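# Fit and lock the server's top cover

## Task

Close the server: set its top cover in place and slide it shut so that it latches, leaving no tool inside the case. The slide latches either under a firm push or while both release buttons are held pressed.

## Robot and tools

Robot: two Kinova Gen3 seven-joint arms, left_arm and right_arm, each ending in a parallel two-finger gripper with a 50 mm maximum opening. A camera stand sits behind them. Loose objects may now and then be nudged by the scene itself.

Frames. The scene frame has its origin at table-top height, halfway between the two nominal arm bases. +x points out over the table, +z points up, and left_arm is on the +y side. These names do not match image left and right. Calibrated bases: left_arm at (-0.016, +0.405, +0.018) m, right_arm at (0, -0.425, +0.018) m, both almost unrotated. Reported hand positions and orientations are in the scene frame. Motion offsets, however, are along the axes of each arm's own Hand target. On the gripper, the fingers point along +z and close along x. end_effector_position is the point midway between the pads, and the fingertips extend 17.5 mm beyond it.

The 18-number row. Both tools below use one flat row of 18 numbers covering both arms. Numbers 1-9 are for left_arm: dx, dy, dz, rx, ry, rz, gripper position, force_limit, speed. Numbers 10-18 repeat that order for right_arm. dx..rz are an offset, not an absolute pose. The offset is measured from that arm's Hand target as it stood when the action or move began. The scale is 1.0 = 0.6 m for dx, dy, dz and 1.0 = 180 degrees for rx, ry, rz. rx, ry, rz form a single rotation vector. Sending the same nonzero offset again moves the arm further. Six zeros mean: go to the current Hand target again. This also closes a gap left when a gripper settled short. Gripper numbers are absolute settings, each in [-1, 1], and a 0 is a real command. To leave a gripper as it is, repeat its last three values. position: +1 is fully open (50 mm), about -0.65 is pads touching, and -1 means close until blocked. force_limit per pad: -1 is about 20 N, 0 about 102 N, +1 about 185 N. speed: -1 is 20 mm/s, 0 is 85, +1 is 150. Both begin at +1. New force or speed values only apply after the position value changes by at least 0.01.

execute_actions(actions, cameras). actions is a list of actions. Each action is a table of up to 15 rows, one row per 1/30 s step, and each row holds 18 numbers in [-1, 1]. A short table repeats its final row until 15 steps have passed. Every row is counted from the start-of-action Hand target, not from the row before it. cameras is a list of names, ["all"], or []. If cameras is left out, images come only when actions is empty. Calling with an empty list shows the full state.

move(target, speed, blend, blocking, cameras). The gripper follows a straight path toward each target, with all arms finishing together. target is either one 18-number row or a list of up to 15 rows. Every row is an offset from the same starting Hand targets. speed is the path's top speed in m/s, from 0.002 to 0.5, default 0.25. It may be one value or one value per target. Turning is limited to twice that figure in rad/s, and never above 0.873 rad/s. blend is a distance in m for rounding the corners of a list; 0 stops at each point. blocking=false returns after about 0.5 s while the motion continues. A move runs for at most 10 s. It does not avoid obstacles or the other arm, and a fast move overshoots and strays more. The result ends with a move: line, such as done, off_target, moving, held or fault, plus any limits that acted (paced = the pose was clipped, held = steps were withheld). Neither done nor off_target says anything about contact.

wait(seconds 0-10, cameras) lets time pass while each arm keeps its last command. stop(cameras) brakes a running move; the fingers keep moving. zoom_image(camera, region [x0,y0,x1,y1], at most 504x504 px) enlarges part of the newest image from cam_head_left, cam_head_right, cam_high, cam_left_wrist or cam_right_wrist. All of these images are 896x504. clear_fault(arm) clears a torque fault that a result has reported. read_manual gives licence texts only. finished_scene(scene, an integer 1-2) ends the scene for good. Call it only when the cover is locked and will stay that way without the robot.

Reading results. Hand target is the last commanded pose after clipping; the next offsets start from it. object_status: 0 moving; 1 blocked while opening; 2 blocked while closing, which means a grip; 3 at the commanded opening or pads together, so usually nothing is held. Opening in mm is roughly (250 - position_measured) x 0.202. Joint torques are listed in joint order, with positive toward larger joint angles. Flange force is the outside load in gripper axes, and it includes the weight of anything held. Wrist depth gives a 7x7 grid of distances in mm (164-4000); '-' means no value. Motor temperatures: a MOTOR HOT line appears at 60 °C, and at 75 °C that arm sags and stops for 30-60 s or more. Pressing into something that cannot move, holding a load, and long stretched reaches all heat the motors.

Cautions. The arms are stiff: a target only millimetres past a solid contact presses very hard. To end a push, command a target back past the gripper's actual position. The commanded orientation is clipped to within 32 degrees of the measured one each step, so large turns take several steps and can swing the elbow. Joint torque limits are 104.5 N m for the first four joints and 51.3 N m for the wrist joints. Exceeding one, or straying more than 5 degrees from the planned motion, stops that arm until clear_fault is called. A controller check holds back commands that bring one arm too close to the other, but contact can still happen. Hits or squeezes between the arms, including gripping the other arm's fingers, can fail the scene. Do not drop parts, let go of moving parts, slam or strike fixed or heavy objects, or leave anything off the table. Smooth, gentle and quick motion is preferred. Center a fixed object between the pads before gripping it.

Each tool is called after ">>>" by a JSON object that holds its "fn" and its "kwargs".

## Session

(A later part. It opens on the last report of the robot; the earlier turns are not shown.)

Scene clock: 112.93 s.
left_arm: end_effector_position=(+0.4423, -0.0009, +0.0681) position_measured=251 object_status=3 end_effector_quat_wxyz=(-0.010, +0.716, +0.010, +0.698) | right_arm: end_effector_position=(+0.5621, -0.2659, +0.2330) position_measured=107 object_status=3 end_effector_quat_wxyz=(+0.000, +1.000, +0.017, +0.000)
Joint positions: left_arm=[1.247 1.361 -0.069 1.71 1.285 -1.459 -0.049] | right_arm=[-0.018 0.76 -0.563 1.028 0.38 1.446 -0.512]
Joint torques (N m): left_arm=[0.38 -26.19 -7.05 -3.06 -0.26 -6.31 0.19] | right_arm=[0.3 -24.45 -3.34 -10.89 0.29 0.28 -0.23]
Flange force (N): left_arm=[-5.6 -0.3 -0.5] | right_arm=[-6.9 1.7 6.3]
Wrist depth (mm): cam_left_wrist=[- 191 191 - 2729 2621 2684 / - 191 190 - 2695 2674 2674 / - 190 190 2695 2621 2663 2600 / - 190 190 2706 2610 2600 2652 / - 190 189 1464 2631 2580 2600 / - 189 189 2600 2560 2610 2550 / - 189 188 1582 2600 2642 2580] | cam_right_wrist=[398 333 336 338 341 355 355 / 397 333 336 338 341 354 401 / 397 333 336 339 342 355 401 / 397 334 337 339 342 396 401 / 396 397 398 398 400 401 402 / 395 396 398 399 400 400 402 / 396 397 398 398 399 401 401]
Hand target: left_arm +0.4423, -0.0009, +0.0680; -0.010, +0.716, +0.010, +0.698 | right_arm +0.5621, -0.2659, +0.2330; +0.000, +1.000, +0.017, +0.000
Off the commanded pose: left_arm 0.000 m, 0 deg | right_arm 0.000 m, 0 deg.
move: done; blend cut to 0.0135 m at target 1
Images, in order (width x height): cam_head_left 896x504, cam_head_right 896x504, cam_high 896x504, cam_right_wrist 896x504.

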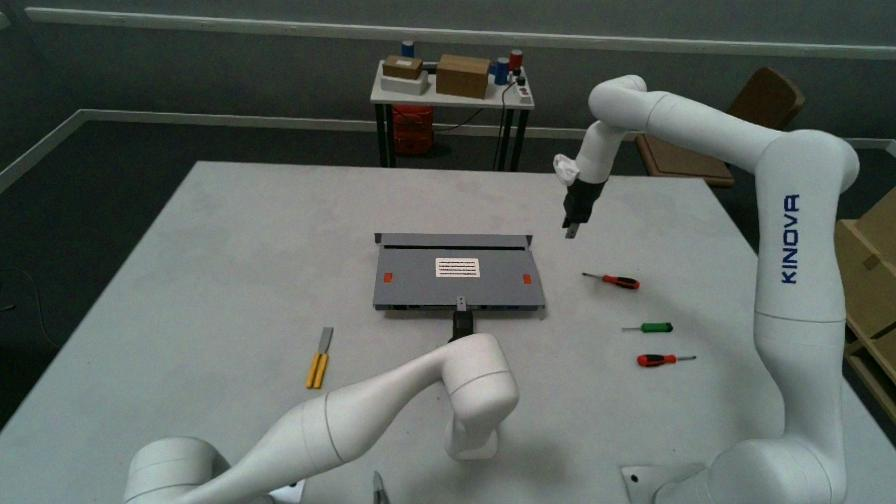

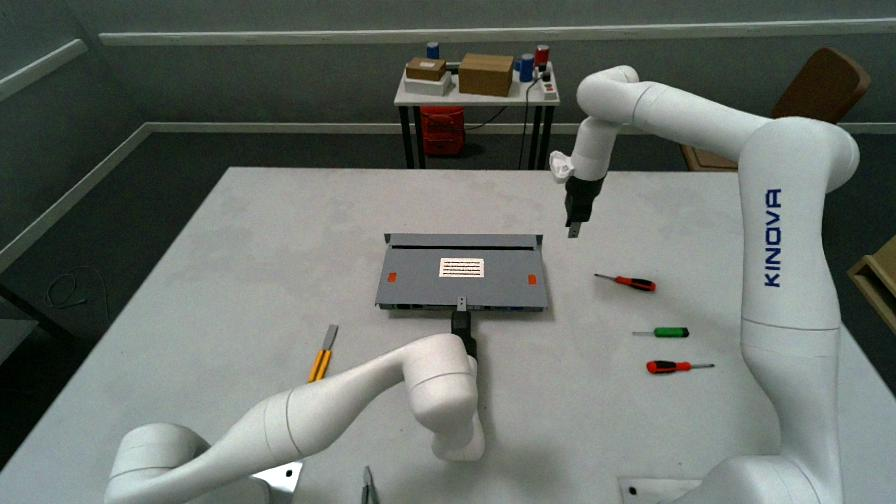

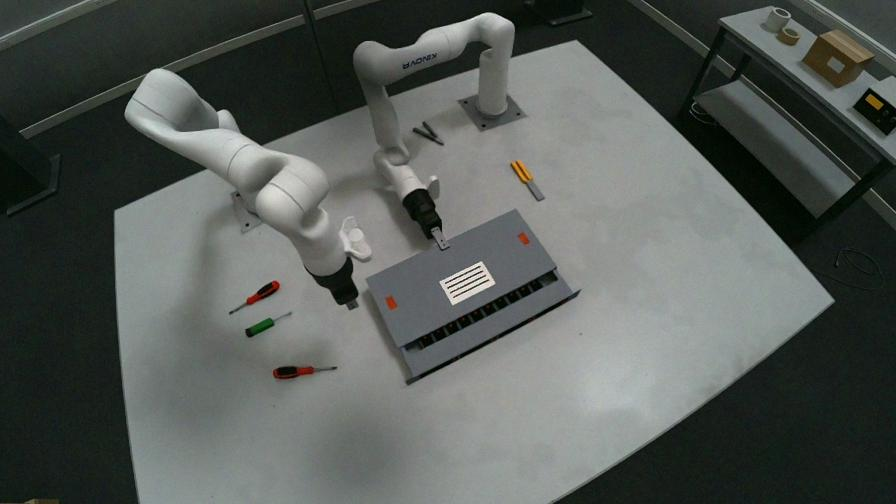

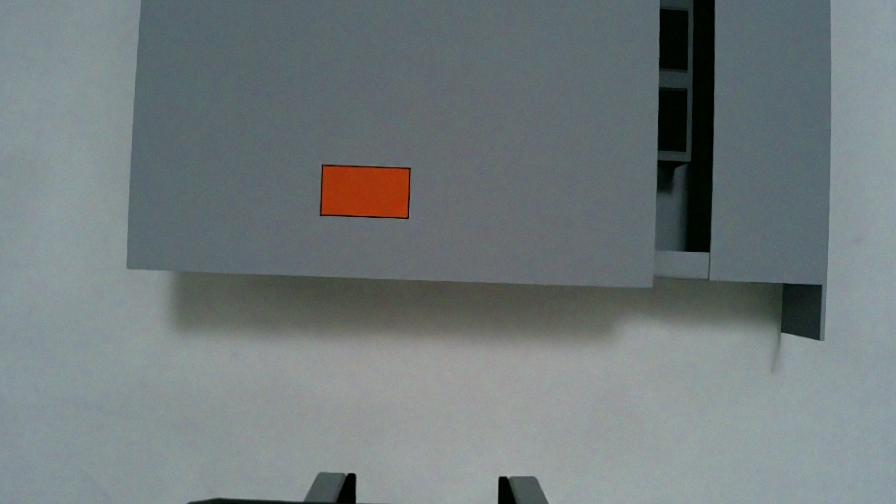

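>>> {"fn": "zoom_image", "kwargs": {"camera": "cam_right_wrist", "region": [590, 240, 720, 312]}}

>>> {"fn": "zoom_image", "kwargs": {"camera": "cam_right_wrist", "region": [100, 235, 230, 307]}}

>>> {"fn": "zoom_image", "kwargs": {"camera": "cam_head_left", "region": [366, 228, 406, 258]}}

>>> {"fn": "zoom_image", "kwargs": {"camera": "cam_head_left", "region": [505, 228, 545, 258]}}

>>> {"fn": "zoom_image", "kwargs": {"camera": "cam_head_right", "region": [374, 228, 414, 258]}}

>>> {"fn": "zoom_image", "kwargs": {"camera": "cam_head_right", "region": [515, 228, 555, 258]}}

>>> {"fn": "zoom_image", "kwargs": {"camera": "cam_head_left", "region": [366, 292, 406, 322]}}

>>> {"fn": "zoom_image", "kwargs": {"camera": "cam_head_left", "region": [515, 292, 555, 322]}}

Scaled by 3.877 from the camera's 896x504 image, which has a finer 1280x720 frame.

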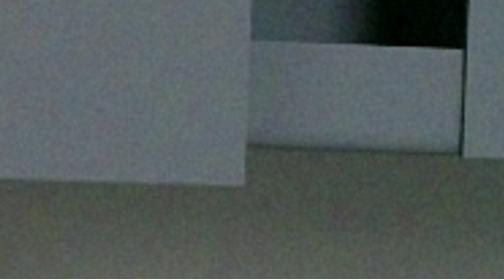

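Scaled by 3.877 from the camera's 896x504 image, which has a finer 1280x720 frame.

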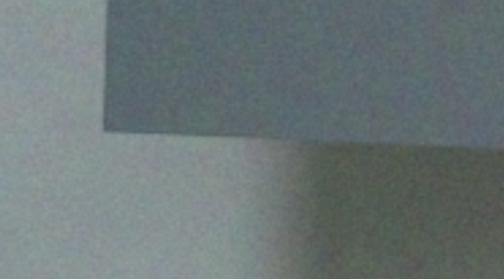

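Scaled by 12.600 from the camera's 896x504 image, which has a finer 1280x720 frame.

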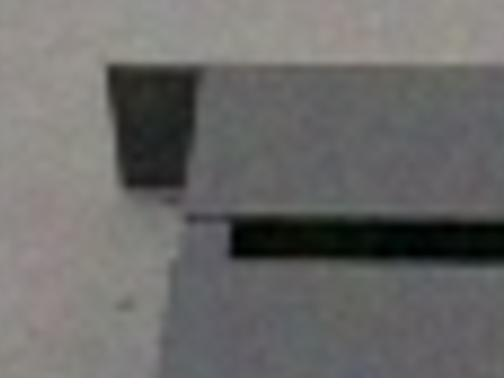

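Scaled by 12.600 from the camera's 896x504 image, which has a finer 1280x720 frame.

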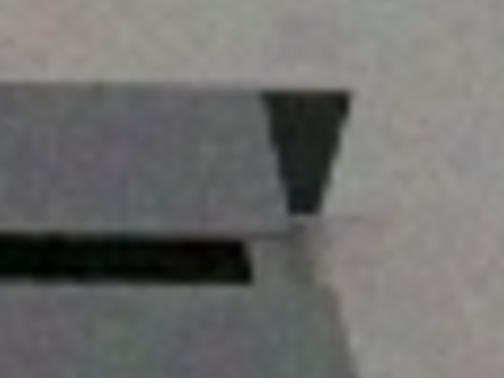

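Scaled by 12.600 from the camera's 896x504 image, which has a finer 1280x720 frame.

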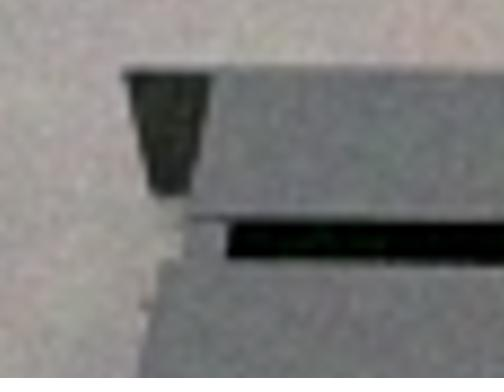

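Scaled by 12.600 from the camera's 896x504 image, which has a finer 1280x720 frame.

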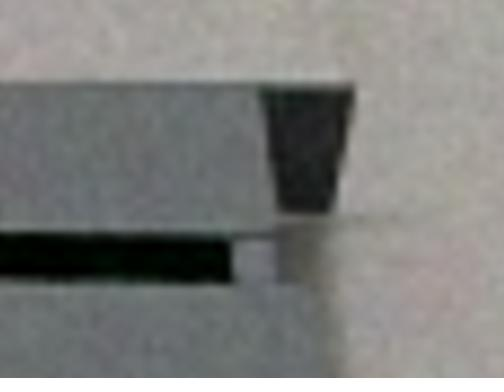

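Scaled by 12.600 from the camera's 896x504 image, which has a finer 1280x720 frame.

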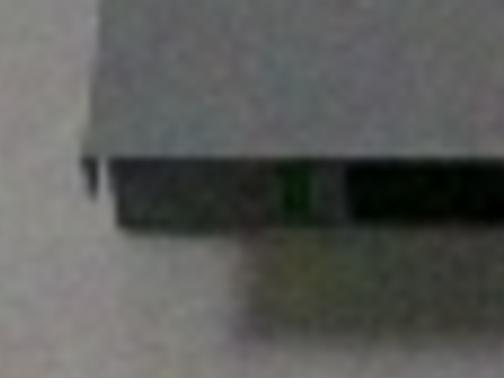

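Scaled by 12.600 from the camera's 896x504 image, which has a finer 1280x720 frame.

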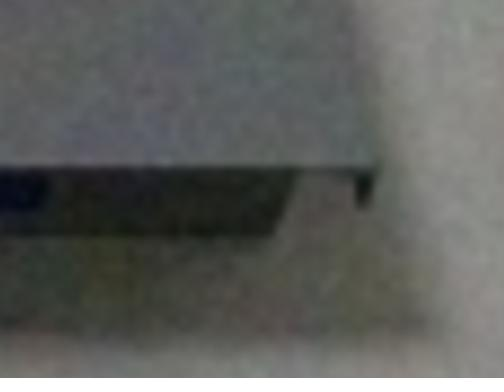

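>>> {"fn": "zoom_image", "kwargs": {"camera": "cam_head_right", "region": [366, 235, 426, 270]}}

>>> {"fn": "zoom_image", "kwargs": {"camera": "cam_head_right", "region": [500, 235, 560, 270]}}

>>> {"fn": "zoom_image", "kwargs": {"camera": "cam_head_right", "region": [366, 285, 426, 320]}}

>>> {"fn": "zoom_image", "kwargs": {"camera": "cam_head_right", "region": [500, 285, 560, 320]}}

>>> {"fn": "zoom_image", "kwargs": {"camera": "cam_high", "region": [380, 330, 440, 390]}}

>>> {"fn": "zoom_image", "kwargs": {"camera": "cam_high", "region": [530, 250, 590, 310]}}

Scaled by 8.400 from the camera's 896x504 image, which has a finer 1280x720 frame.

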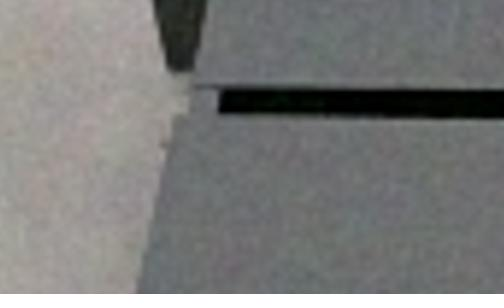

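Scaled by 8.400 from the camera's 896x504 image, which has a finer 1280x720 frame.

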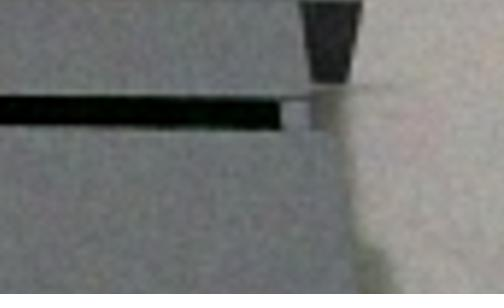

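Scaled by 8.400 from the camera's 896x504 image, which has a finer 1280x720 frame.

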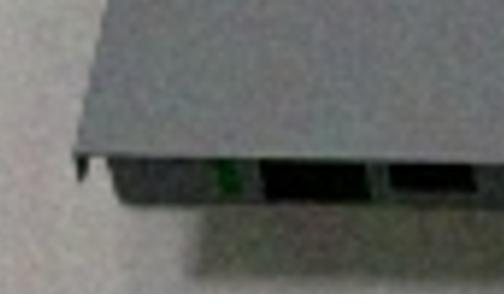

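Scaled by 8.400 from the camera's 896x504 image, which has a finer 1280x720 frame.

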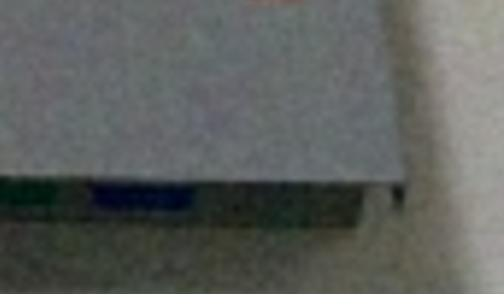

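Scaled by 8.400 from the camera's 896x504 image, which has a finer 1280x720 frame.

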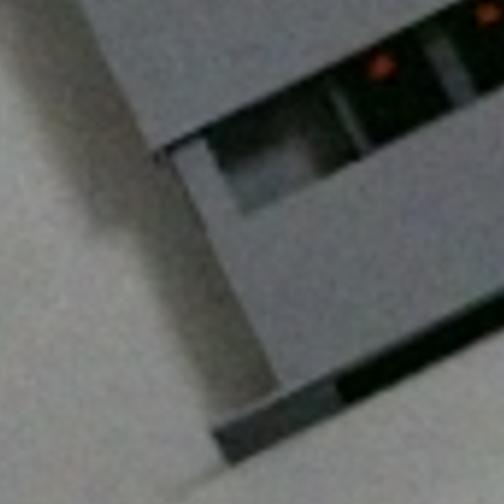

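Scaled by 8.400 from the camera's 896x504 image, which has a finer 1280x720 frame.

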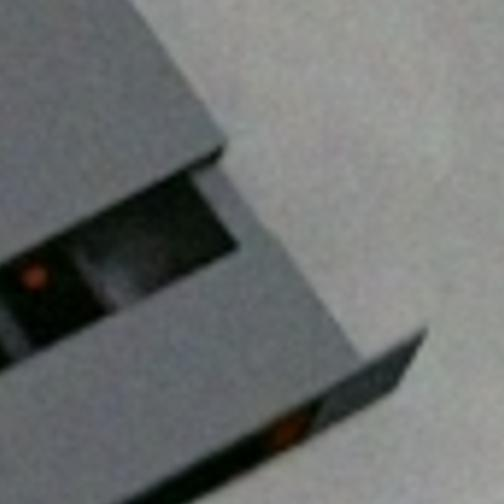

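>>> {"fn": "zoom_image", "kwargs": {"camera": "cam_high", "region": [386, 336, 416, 366]}}

>>> {"fn": "zoom_image", "kwargs": {"camera": "cam_high", "region": [544, 256, 574, 286]}}

>>> {"fn": "zoom_image", "kwargs": {"camera": "cam_high", "region": [395, 358, 425, 388]}}

>>> {"fn": "zoom_image", "kwargs": {"camera": "cam_high", "region": [555, 272, 585, 302]}}

Scaled by 16.800 from the camera's 896x504 image, which has a finer 1280x720 frame.

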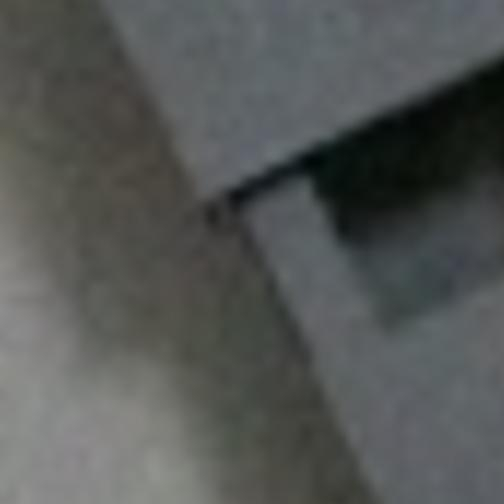

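Scaled by 16.800 from the camera's 896x504 image, which has a finer 1280x720 frame.

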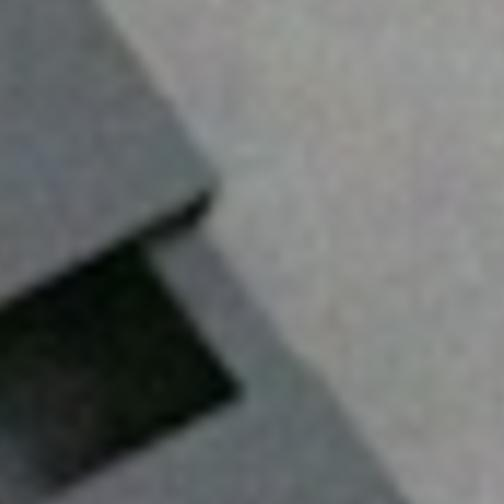

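Scaled by 16.800 from the camera's 896x504 image, which has a finer 1280x720 frame.

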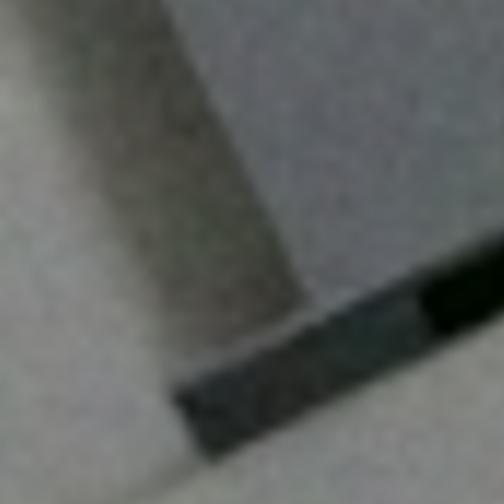

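Scaled by 16.800 from the camera's 896x504 image, which has a finer 1280x720 frame.

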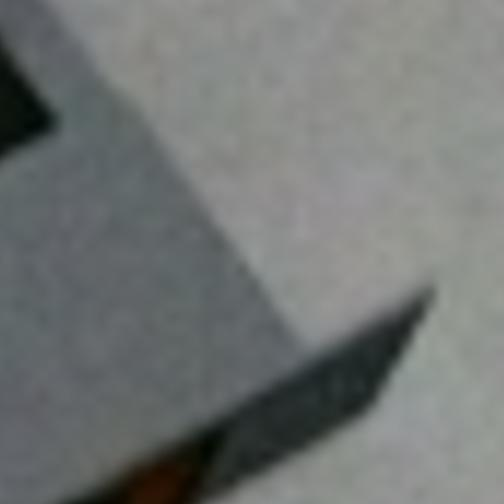

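>>> {"fn": "move", "kwargs": {"target": [[0, -0.00225, 0.00006, -0.000944, 0, 0.0000247, -1, 0.8, -1, 0, 0, 0, 0, 0, 0, 0.3, -0.6, -0.8]], "speed": 0.05, "cameras": ["cam_high", "cam_right_wrist", "cam_head_left", "cam_head_right"]}}

>>> {"fn": "zoom_image", "kwargs": {"camera": "cam_high", "region": [386, 336, 416, 366]}}

>>> {"fn": "zoom_image", "kwargs": {"camera": "cam_high", "region": [544, 256, 574, 286]}}

>>> {"fn": "zoom_image", "kwargs": {"camera": "cam_right_wrist", "region": [590, 240, 720, 312]}}

>>> {"fn": "zoom_image", "kwargs": {"camera": "cam_right_wrist", "region": [100, 235, 230, 307]}}

Scene clock: 119.80 s.
left_arm: end_effector_position=(+0.4423, +0.0005, +0.0680) position_measured=251 object_status=3 end_effector_quat_wxyz=(-0.009, +0.716, +0.009, +0.698) | right_arm: end_effector_position=(+0.5621, -0.2659, +0.2330) position_measured=107 object_status=3 end_effector_quat_wxyz=(+0.000, +1.000, +0.017, +0.000)
Joint positions: left_arm=[1.247 1.361 -0.071 1.717 1.28 -1.46 -0.041] | right_arm=[-0.018 0.76 -0.563 1.028 0.38 1.446 -0.512]
Joint torques (N m): left_arm=[0.95 -26.65 -7.48 -3.33 -0.59 -6.92 -0.1] | right_arm=[0.32 -24.47 -3.35 -10.88 0.34 0.32 -0.2]
Flange force (N): left_arm=[-6.4 -1.6 -0.3] | right_arm=[-6.9 1.6 6.4]
Wrist depth (mm): cam_left_wrist=[- 191 191 - 2663 2706 2674 / - 191 190 2652 2663 2684 2610 / - 190 190 2621 2684 2684 2560 / - 190 189 - 2642 2621 2621 / - 190 189 2631 2600 2590 2717 / - 189 188 2663 2631 2600 2600 / - 188 188 1586 2621 2642 2560] | cam_right_wrist=[397 333 336 339 341 354 355 / 398 334 336 338 341 355 401 / 397 333 336 339 342 355 402 / 397 334 336 339 342 395 401 / 396 398 398 397 400 401 401 / 395 398 398 399 399 401 401 / 396 397 397 398 400 400 401]
Hand target: left_arm +0.4423, +0.0005, +0.0680; -0.009, +0.716, +0.009, +0.698 | right_arm +0.5621, -0.2659, +0.2330; +0.000, +1.000, +0.017, +0.000
Off the commanded pose: left_arm 0.000 m, 0 deg | right_arm 0.000 m, 0 deg.
move: done
Images, in order (width x height): cam_head_left 896x504, cam_head_right 896x504, cam_high 896x504, cam_right_wrist 896x504.

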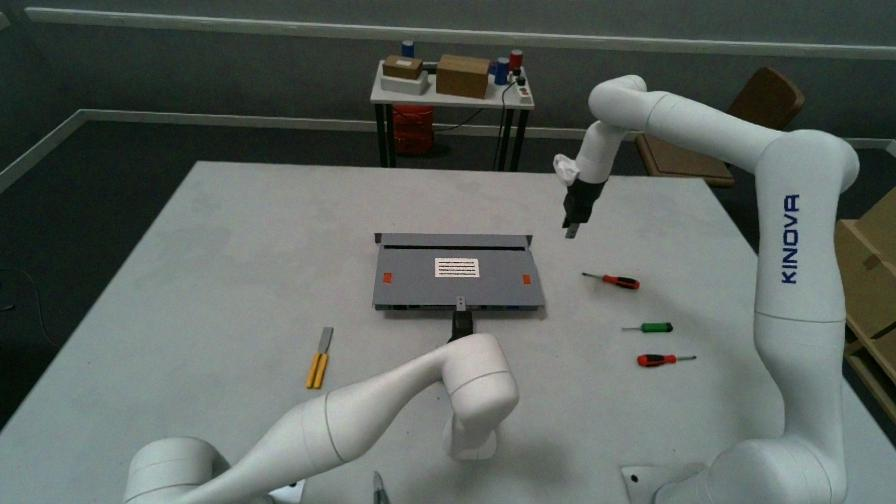

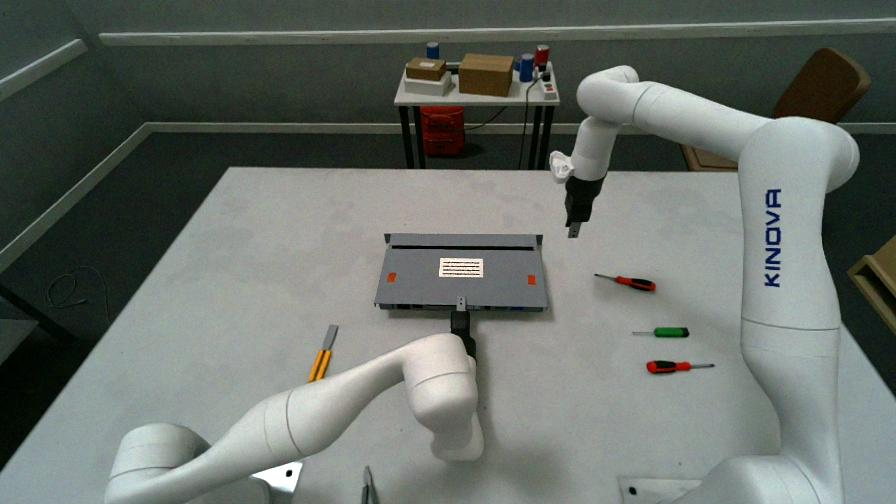

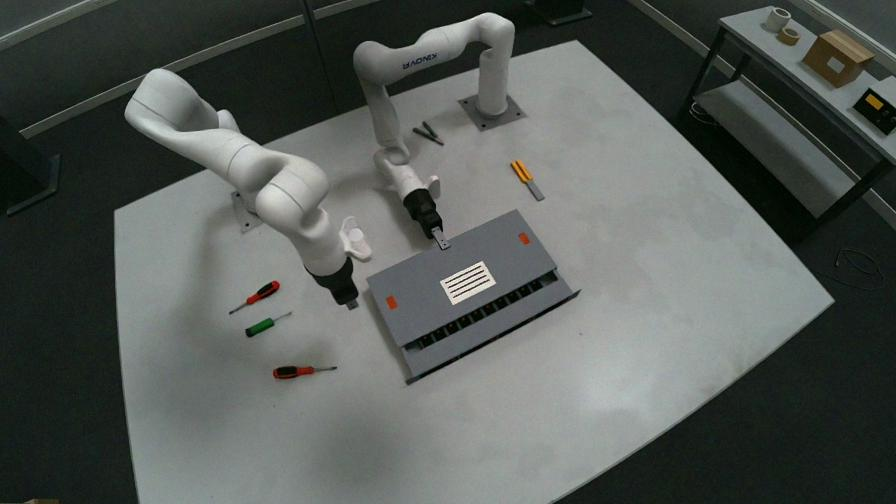

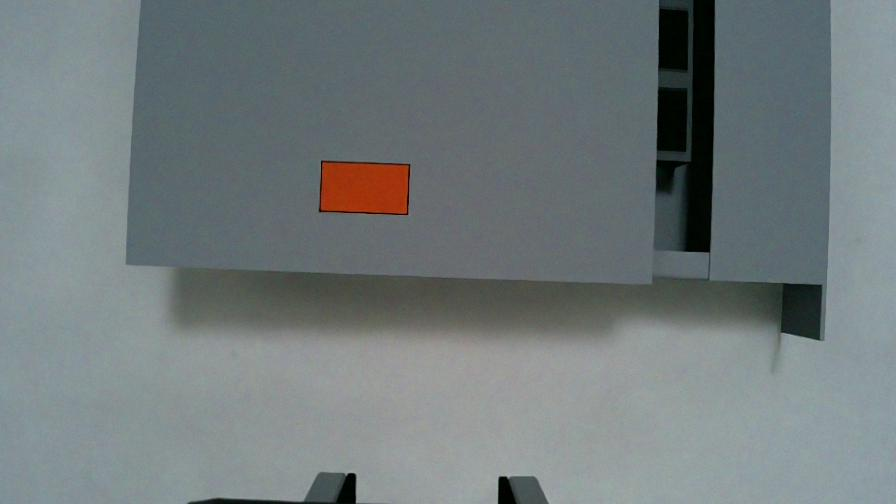

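Scaled by 16.800 from the camera's 896x504 image, which has a finer 1280x720 frame.

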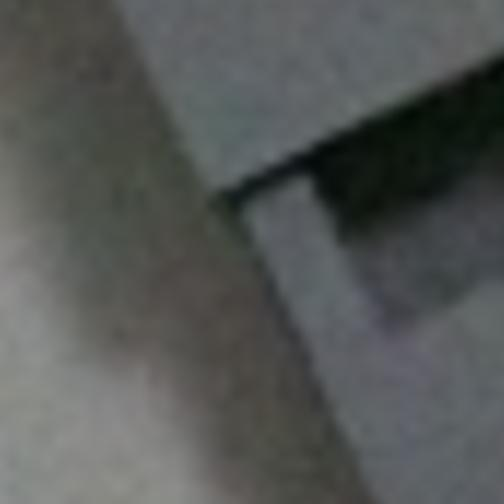

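Scaled by 16.800 from the camera's 896x504 image, which has a finer 1280x720 frame.

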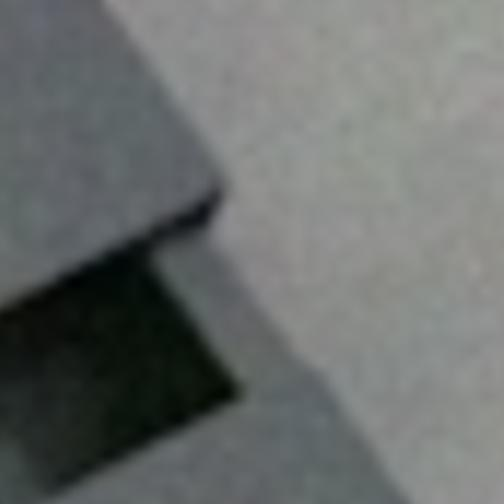

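Scaled by 3.877 from the camera's 896x504 image, which has a finer 1280x720 frame.

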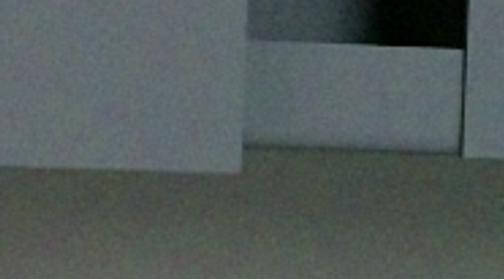

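Scaled by 3.877 from the camera's 896x504 image, which has a finer 1280x720 frame.

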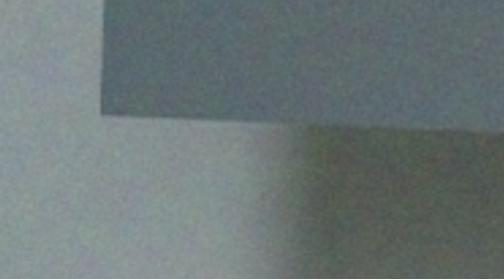

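>>> {"fn": "move", "kwargs": {"target": [[-0.009997, 0, 0.00026, 0, 0, 0, -1, 0.8, -1, 0, 0, 0, 0, 0, 0, 0.3, -0.6, -0.8]], "speed": 0.03, "cameras": ["cam_high", "cam_right_wrist"]}}

>>> {"fn": "zoom_image", "kwargs": {"camera": "cam_high", "region": [544, 256, 574, 286]}}

>>> {"fn": "zoom_image", "kwargs": {"camera": "cam_right_wrist", "region": [590, 240, 720, 312]}}

Scene clock: 121.17 s.
left_arm: end_effector_position=(+0.4423, +0.0005, +0.0621) position_measured=251 object_status=3 end_effector_quat_wxyz=(-0.009, +0.716, +0.009, +0.698) | right_arm: end_effector_position=(+0.5621, -0.2659, +0.2330) position_measured=107 object_status=3 end_effector_quat_wxyz=(+0.000, +1.000, +0.017, +0.000)
Joint positions: left_arm=[1.247 1.375 -0.071 1.707 1.281 -1.461 -0.038] | right_arm=[-0.018 0.76 -0.563 1.028 0.38 1.446 -0.512]
Joint torques (N m): left_arm=[1.7 -26.74 -6.62 -4.54 -1.91 -5.96 0.31] | right_arm=[0.36 -24.44 -3.34 -10.88 0.31 0.3 -0.21]
Flange force (N): left_arm=[-4.4 -4.4 -2.7] | right_arm=[-6.9 1.5 6.4]
Wrist depth (mm): cam_left_wrist=[- 191 190 - 2674 2684 2684 / - 191 190 - 2610 2621 2642 / - 190 189 - 2706 2621 2652 / - 189 189 - 2631 2642 2610 / - 189 189 - 2610 2684 2600 / - 189 188 - 2600 2590 2631 / - 188 188 - 2600 2610 2560] | cam_right_wrist=[397 339 342 344 346 355 356 / 397 339 342 344 347 355 402 / 396 340 341 344 348 369 402 / 397 339 343 344 348 397 401 / 395 398 397 398 399 400 400 / 396 397 398 398 399 400 401 / 395 396 397 399 400 400 401]
Hand target: left_arm +0.4423, +0.0005, +0.0620; -0.009, +0.716, +0.009, +0.698 | right_arm +0.5621, -0.2659, +0.2330; +0.000, +1.000, +0.017, +0.000
Off the commanded pose: left_arm 0.000 m, 0 deg | right_arm 0.000 m, 0 deg.
move: done
Images, in order (width x height): cam_high 896x504, cam_right_wrist 896x504.

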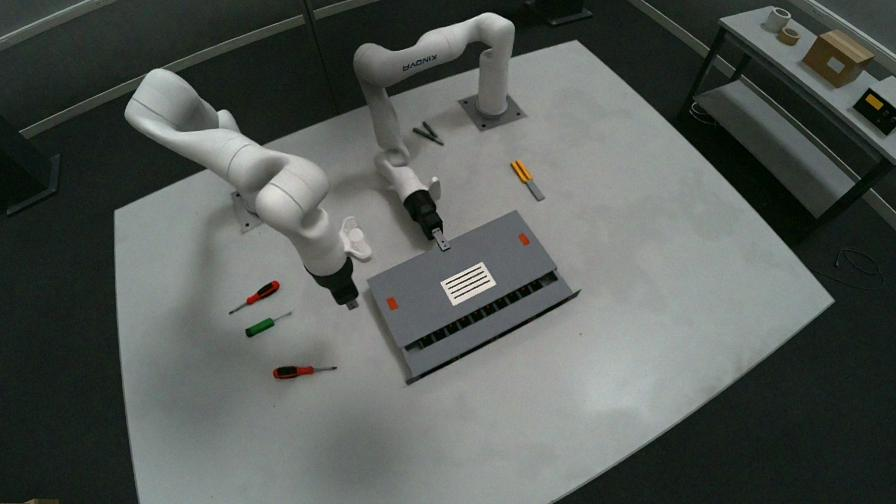

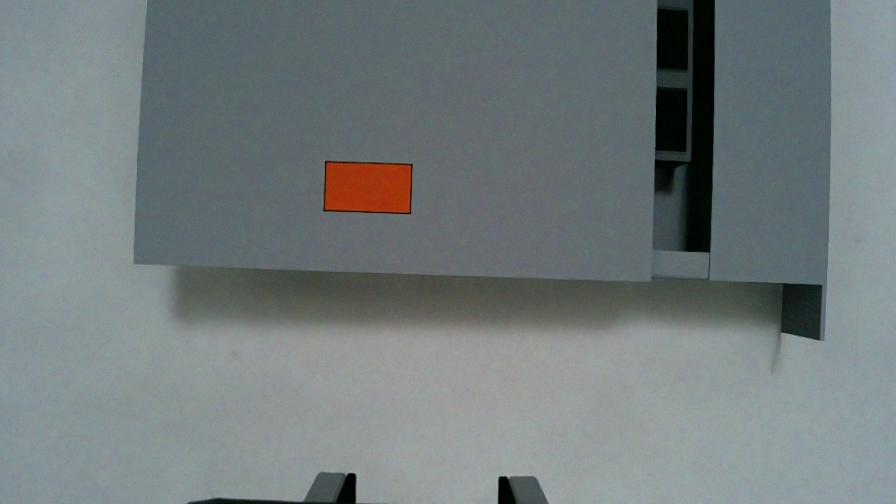

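Scaled by 16.800 from the camera's 896x504 image, which has a finer 1280x720 frame.

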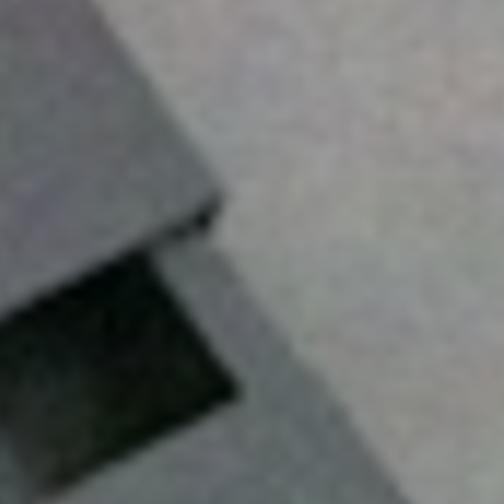

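Scaled by 3.877 from the camera's 896x504 image, which has a finer 1280x720 frame.

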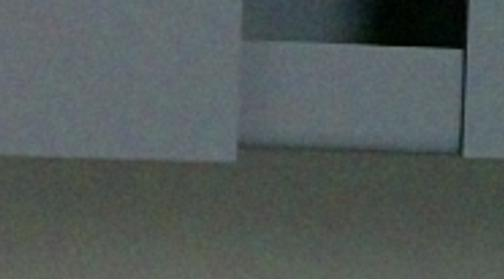

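>>> {"fn": "zoom_image", "kwargs": {"camera": "cam_high", "region": [386, 336, 416, 366]}}

>>> {"fn": "zoom_image", "kwargs": {"camera": "cam_high", "region": [520, 210, 580, 270]}}

>>> {"fn": "zoom_image", "kwargs": {"camera": "cam_right_wrist", "region": [100, 235, 230, 307]}}

Scaled by 16.800 from the camera's 896x504 image, which has a finer 1280x720 frame.

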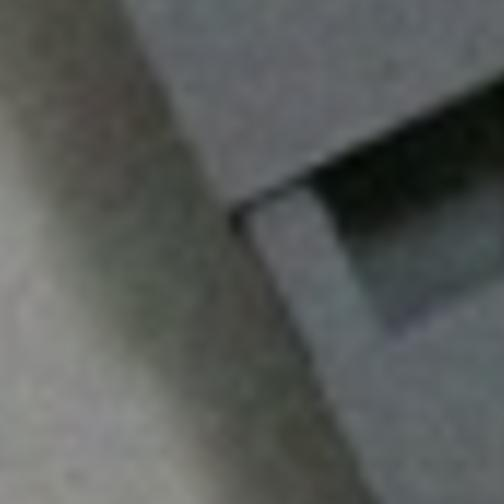

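Scaled by 8.400 from the camera's 896x504 image, which has a finer 1280x720 frame.

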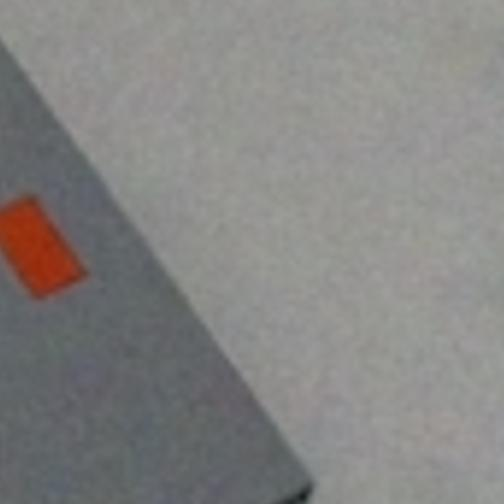

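Scaled by 3.877 from the camera's 896x504 image, which has a finer 1280x720 frame.

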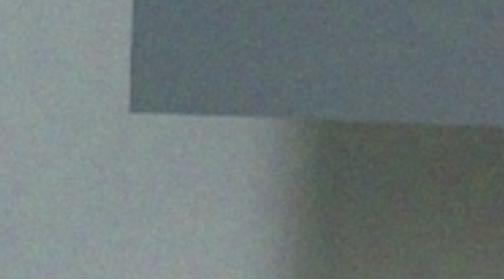

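>>> {"fn": "execute_actions", "kwargs": {"actions": [], "cameras": ["cam_head_left", "cam_head_right", "cam_high"]}}

>>> {"fn": "zoom_image", "kwargs": {"camera": "cam_head_left", "region": [366, 292, 396, 322]}}

>>> {"fn": "zoom_image", "kwargs": {"camera": "cam_head_left", "region": [525, 292, 555, 322]}}

>>> {"fn": "zoom_image", "kwargs": {"camera": "cam_head_right", "region": [368, 290, 398, 320]}}

>>> {"fn": "zoom_image", "kwargs": {"camera": "cam_head_right", "region": [526, 292, 556, 322]}}

>>> {"fn": "zoom_image", "kwargs": {"camera": "cam_high", "region": [540, 252, 570, 282]}}

Scene clock: 124.77 s.
left_arm: end_effector_position=(+0.4423, +0.0004, +0.0620) position_measured=251 object_status=3 end_effector_quat_wxyz=(-0.009, +0.716, +0.009, +0.698) | right_arm: end_effector_position=(+0.5621, -0.2659, +0.2330) position_measured=107 object_status=3 end_effector_quat_wxyz=(+0.000, +1.000, +0.017, +0.000)
Joint positions: left_arm=[1.247 1.375 -0.07 1.707 1.281 -1.461 -0.038] | right_arm=[-0.018 0.76 -0.563 1.028 0.38 1.446 -0.512]
Joint velocities: within noise
Joint torques (N m): left_arm=[1.85 -26.57 -6.43 -4.66 -1.98 -5.86 0.29] | right_arm=[0.36 -24.45 -3.29 -10.92 0.31 0.29 -0.22]
Motor temperatures (°C): left_arm=[35 41 34 41 39 45 42] | right_arm=[37 40 35 33 47 42 42]
Flange force (N): left_arm=[-3.8 -5.0 -2.7] | right_arm=[-7.0 1.6 6.4]
Wrist depth (mm): cam_left_wrist=[- 191 191 - 2642 2642 2674 / - 190 190 - 2695 2642 2684 / - 190 190 - 2663 2706 2652 / - 189 189 - 2663 2652 2610 / - 189 189 - 2642 2631 2621 / - 189 188 - 2642 2600 2610 / - 188 188 - 2590 2580 2590] | cam_right_wrist=[397 339 341 344 347 355 355 / 398 339 341 344 348 354 401 / 396 339 342 344 348 369 402 / 397 339 342 345 347 397 401 / 396 397 398 398 400 401 401 / 397 397 398 399 400 399 402 / 396 397 398 399 400 400 401]
Hand target: left_arm +0.4423, +0.0004, +0.0620; -0.009, +0.716, +0.009, +0.698 | right_arm +0.5621, -0.2659, +0.2330; +0.000, +1.000, +0.017, +0.000
Tool commands: left_gripper/position=-1.0 left_gripper/force_limit=+0.8 left_gripper/speed=-1.0 right_gripper/position=+0.3 right_gripper/force_limit=-0.6 right_gripper/speed=-0.8
Off the commanded pose: left_arm 0.000 m, 0 deg | right_arm 0.000 m, 0 deg.
Images, in order (width x height): cam_head_left 896x504, cam_head_right 896x504, cam_high 896x504.

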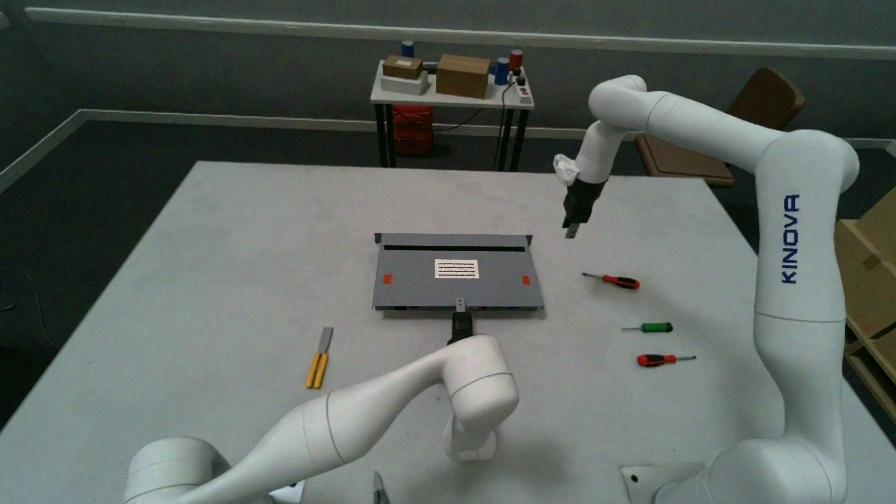

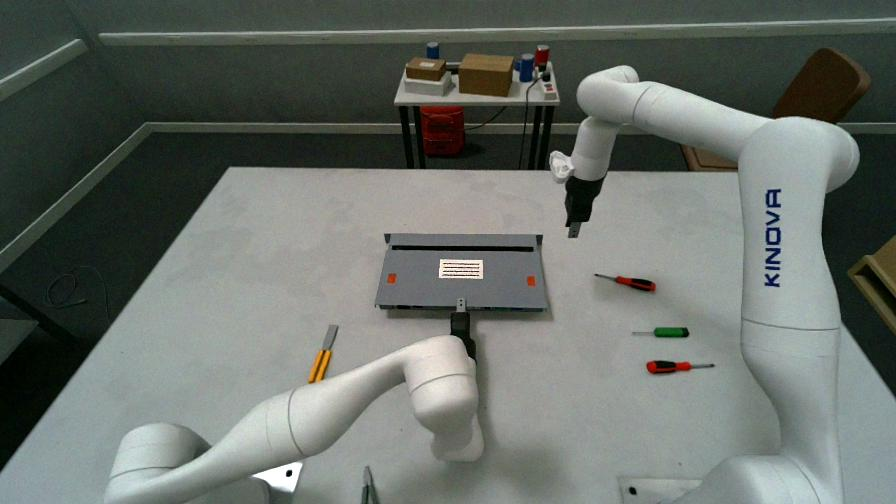

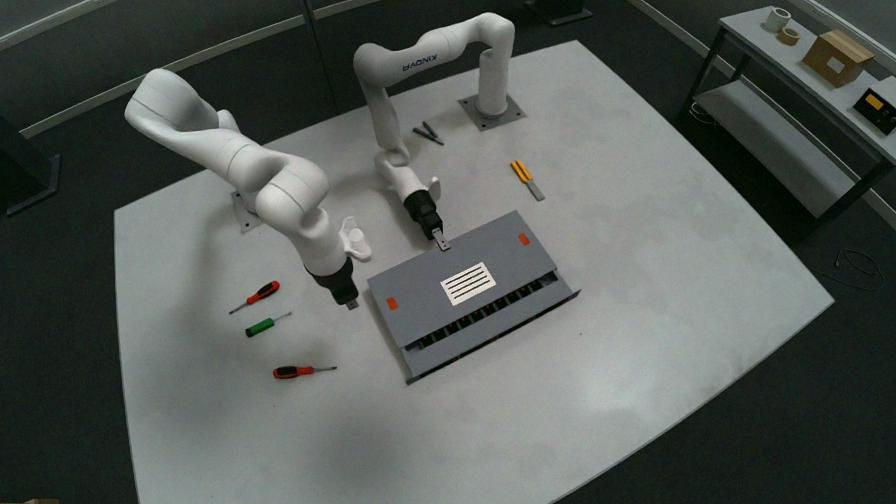

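Scaled by 16.800 from the camera's 896x504 image, which has a finer 1280x720 frame.

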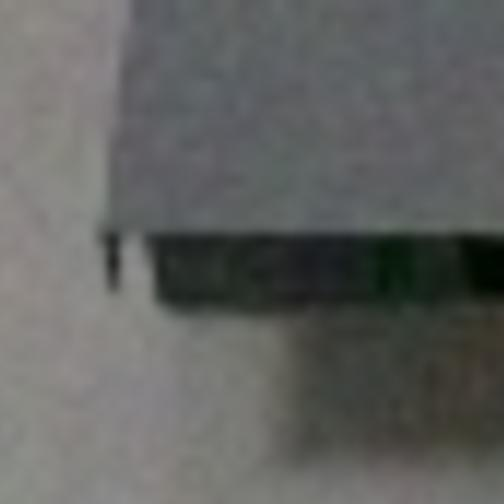

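Scaled by 16.800 from the camera's 896x504 image, which has a finer 1280x720 frame.

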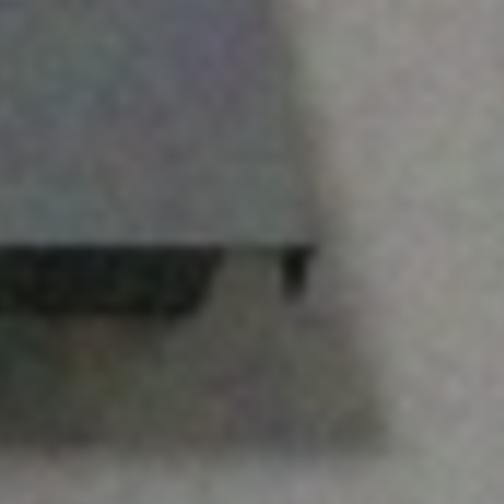

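Scaled by 16.800 from the camera's 896x504 image, which has a finer 1280x720 frame.

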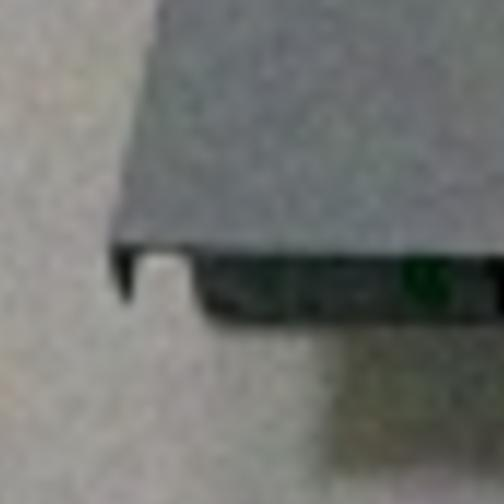

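Scaled by 16.800 from the camera's 896x504 image, which has a finer 1280x720 frame.

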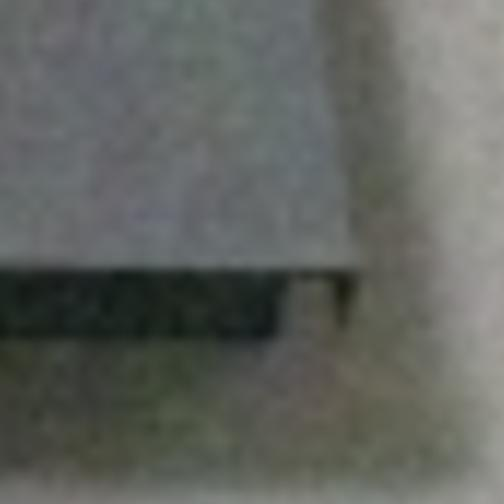

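Scaled by 16.800 from the camera's 896x504 image, which has a finer 1280x720 frame.

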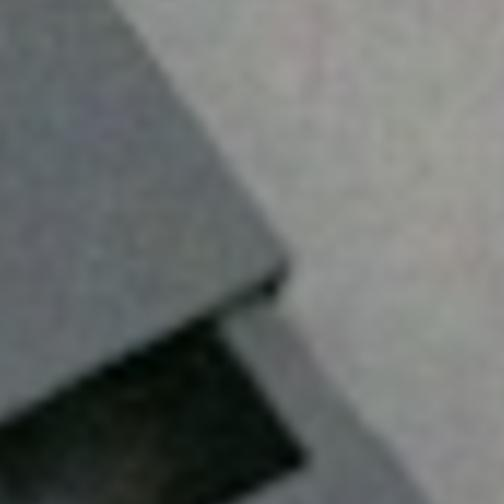

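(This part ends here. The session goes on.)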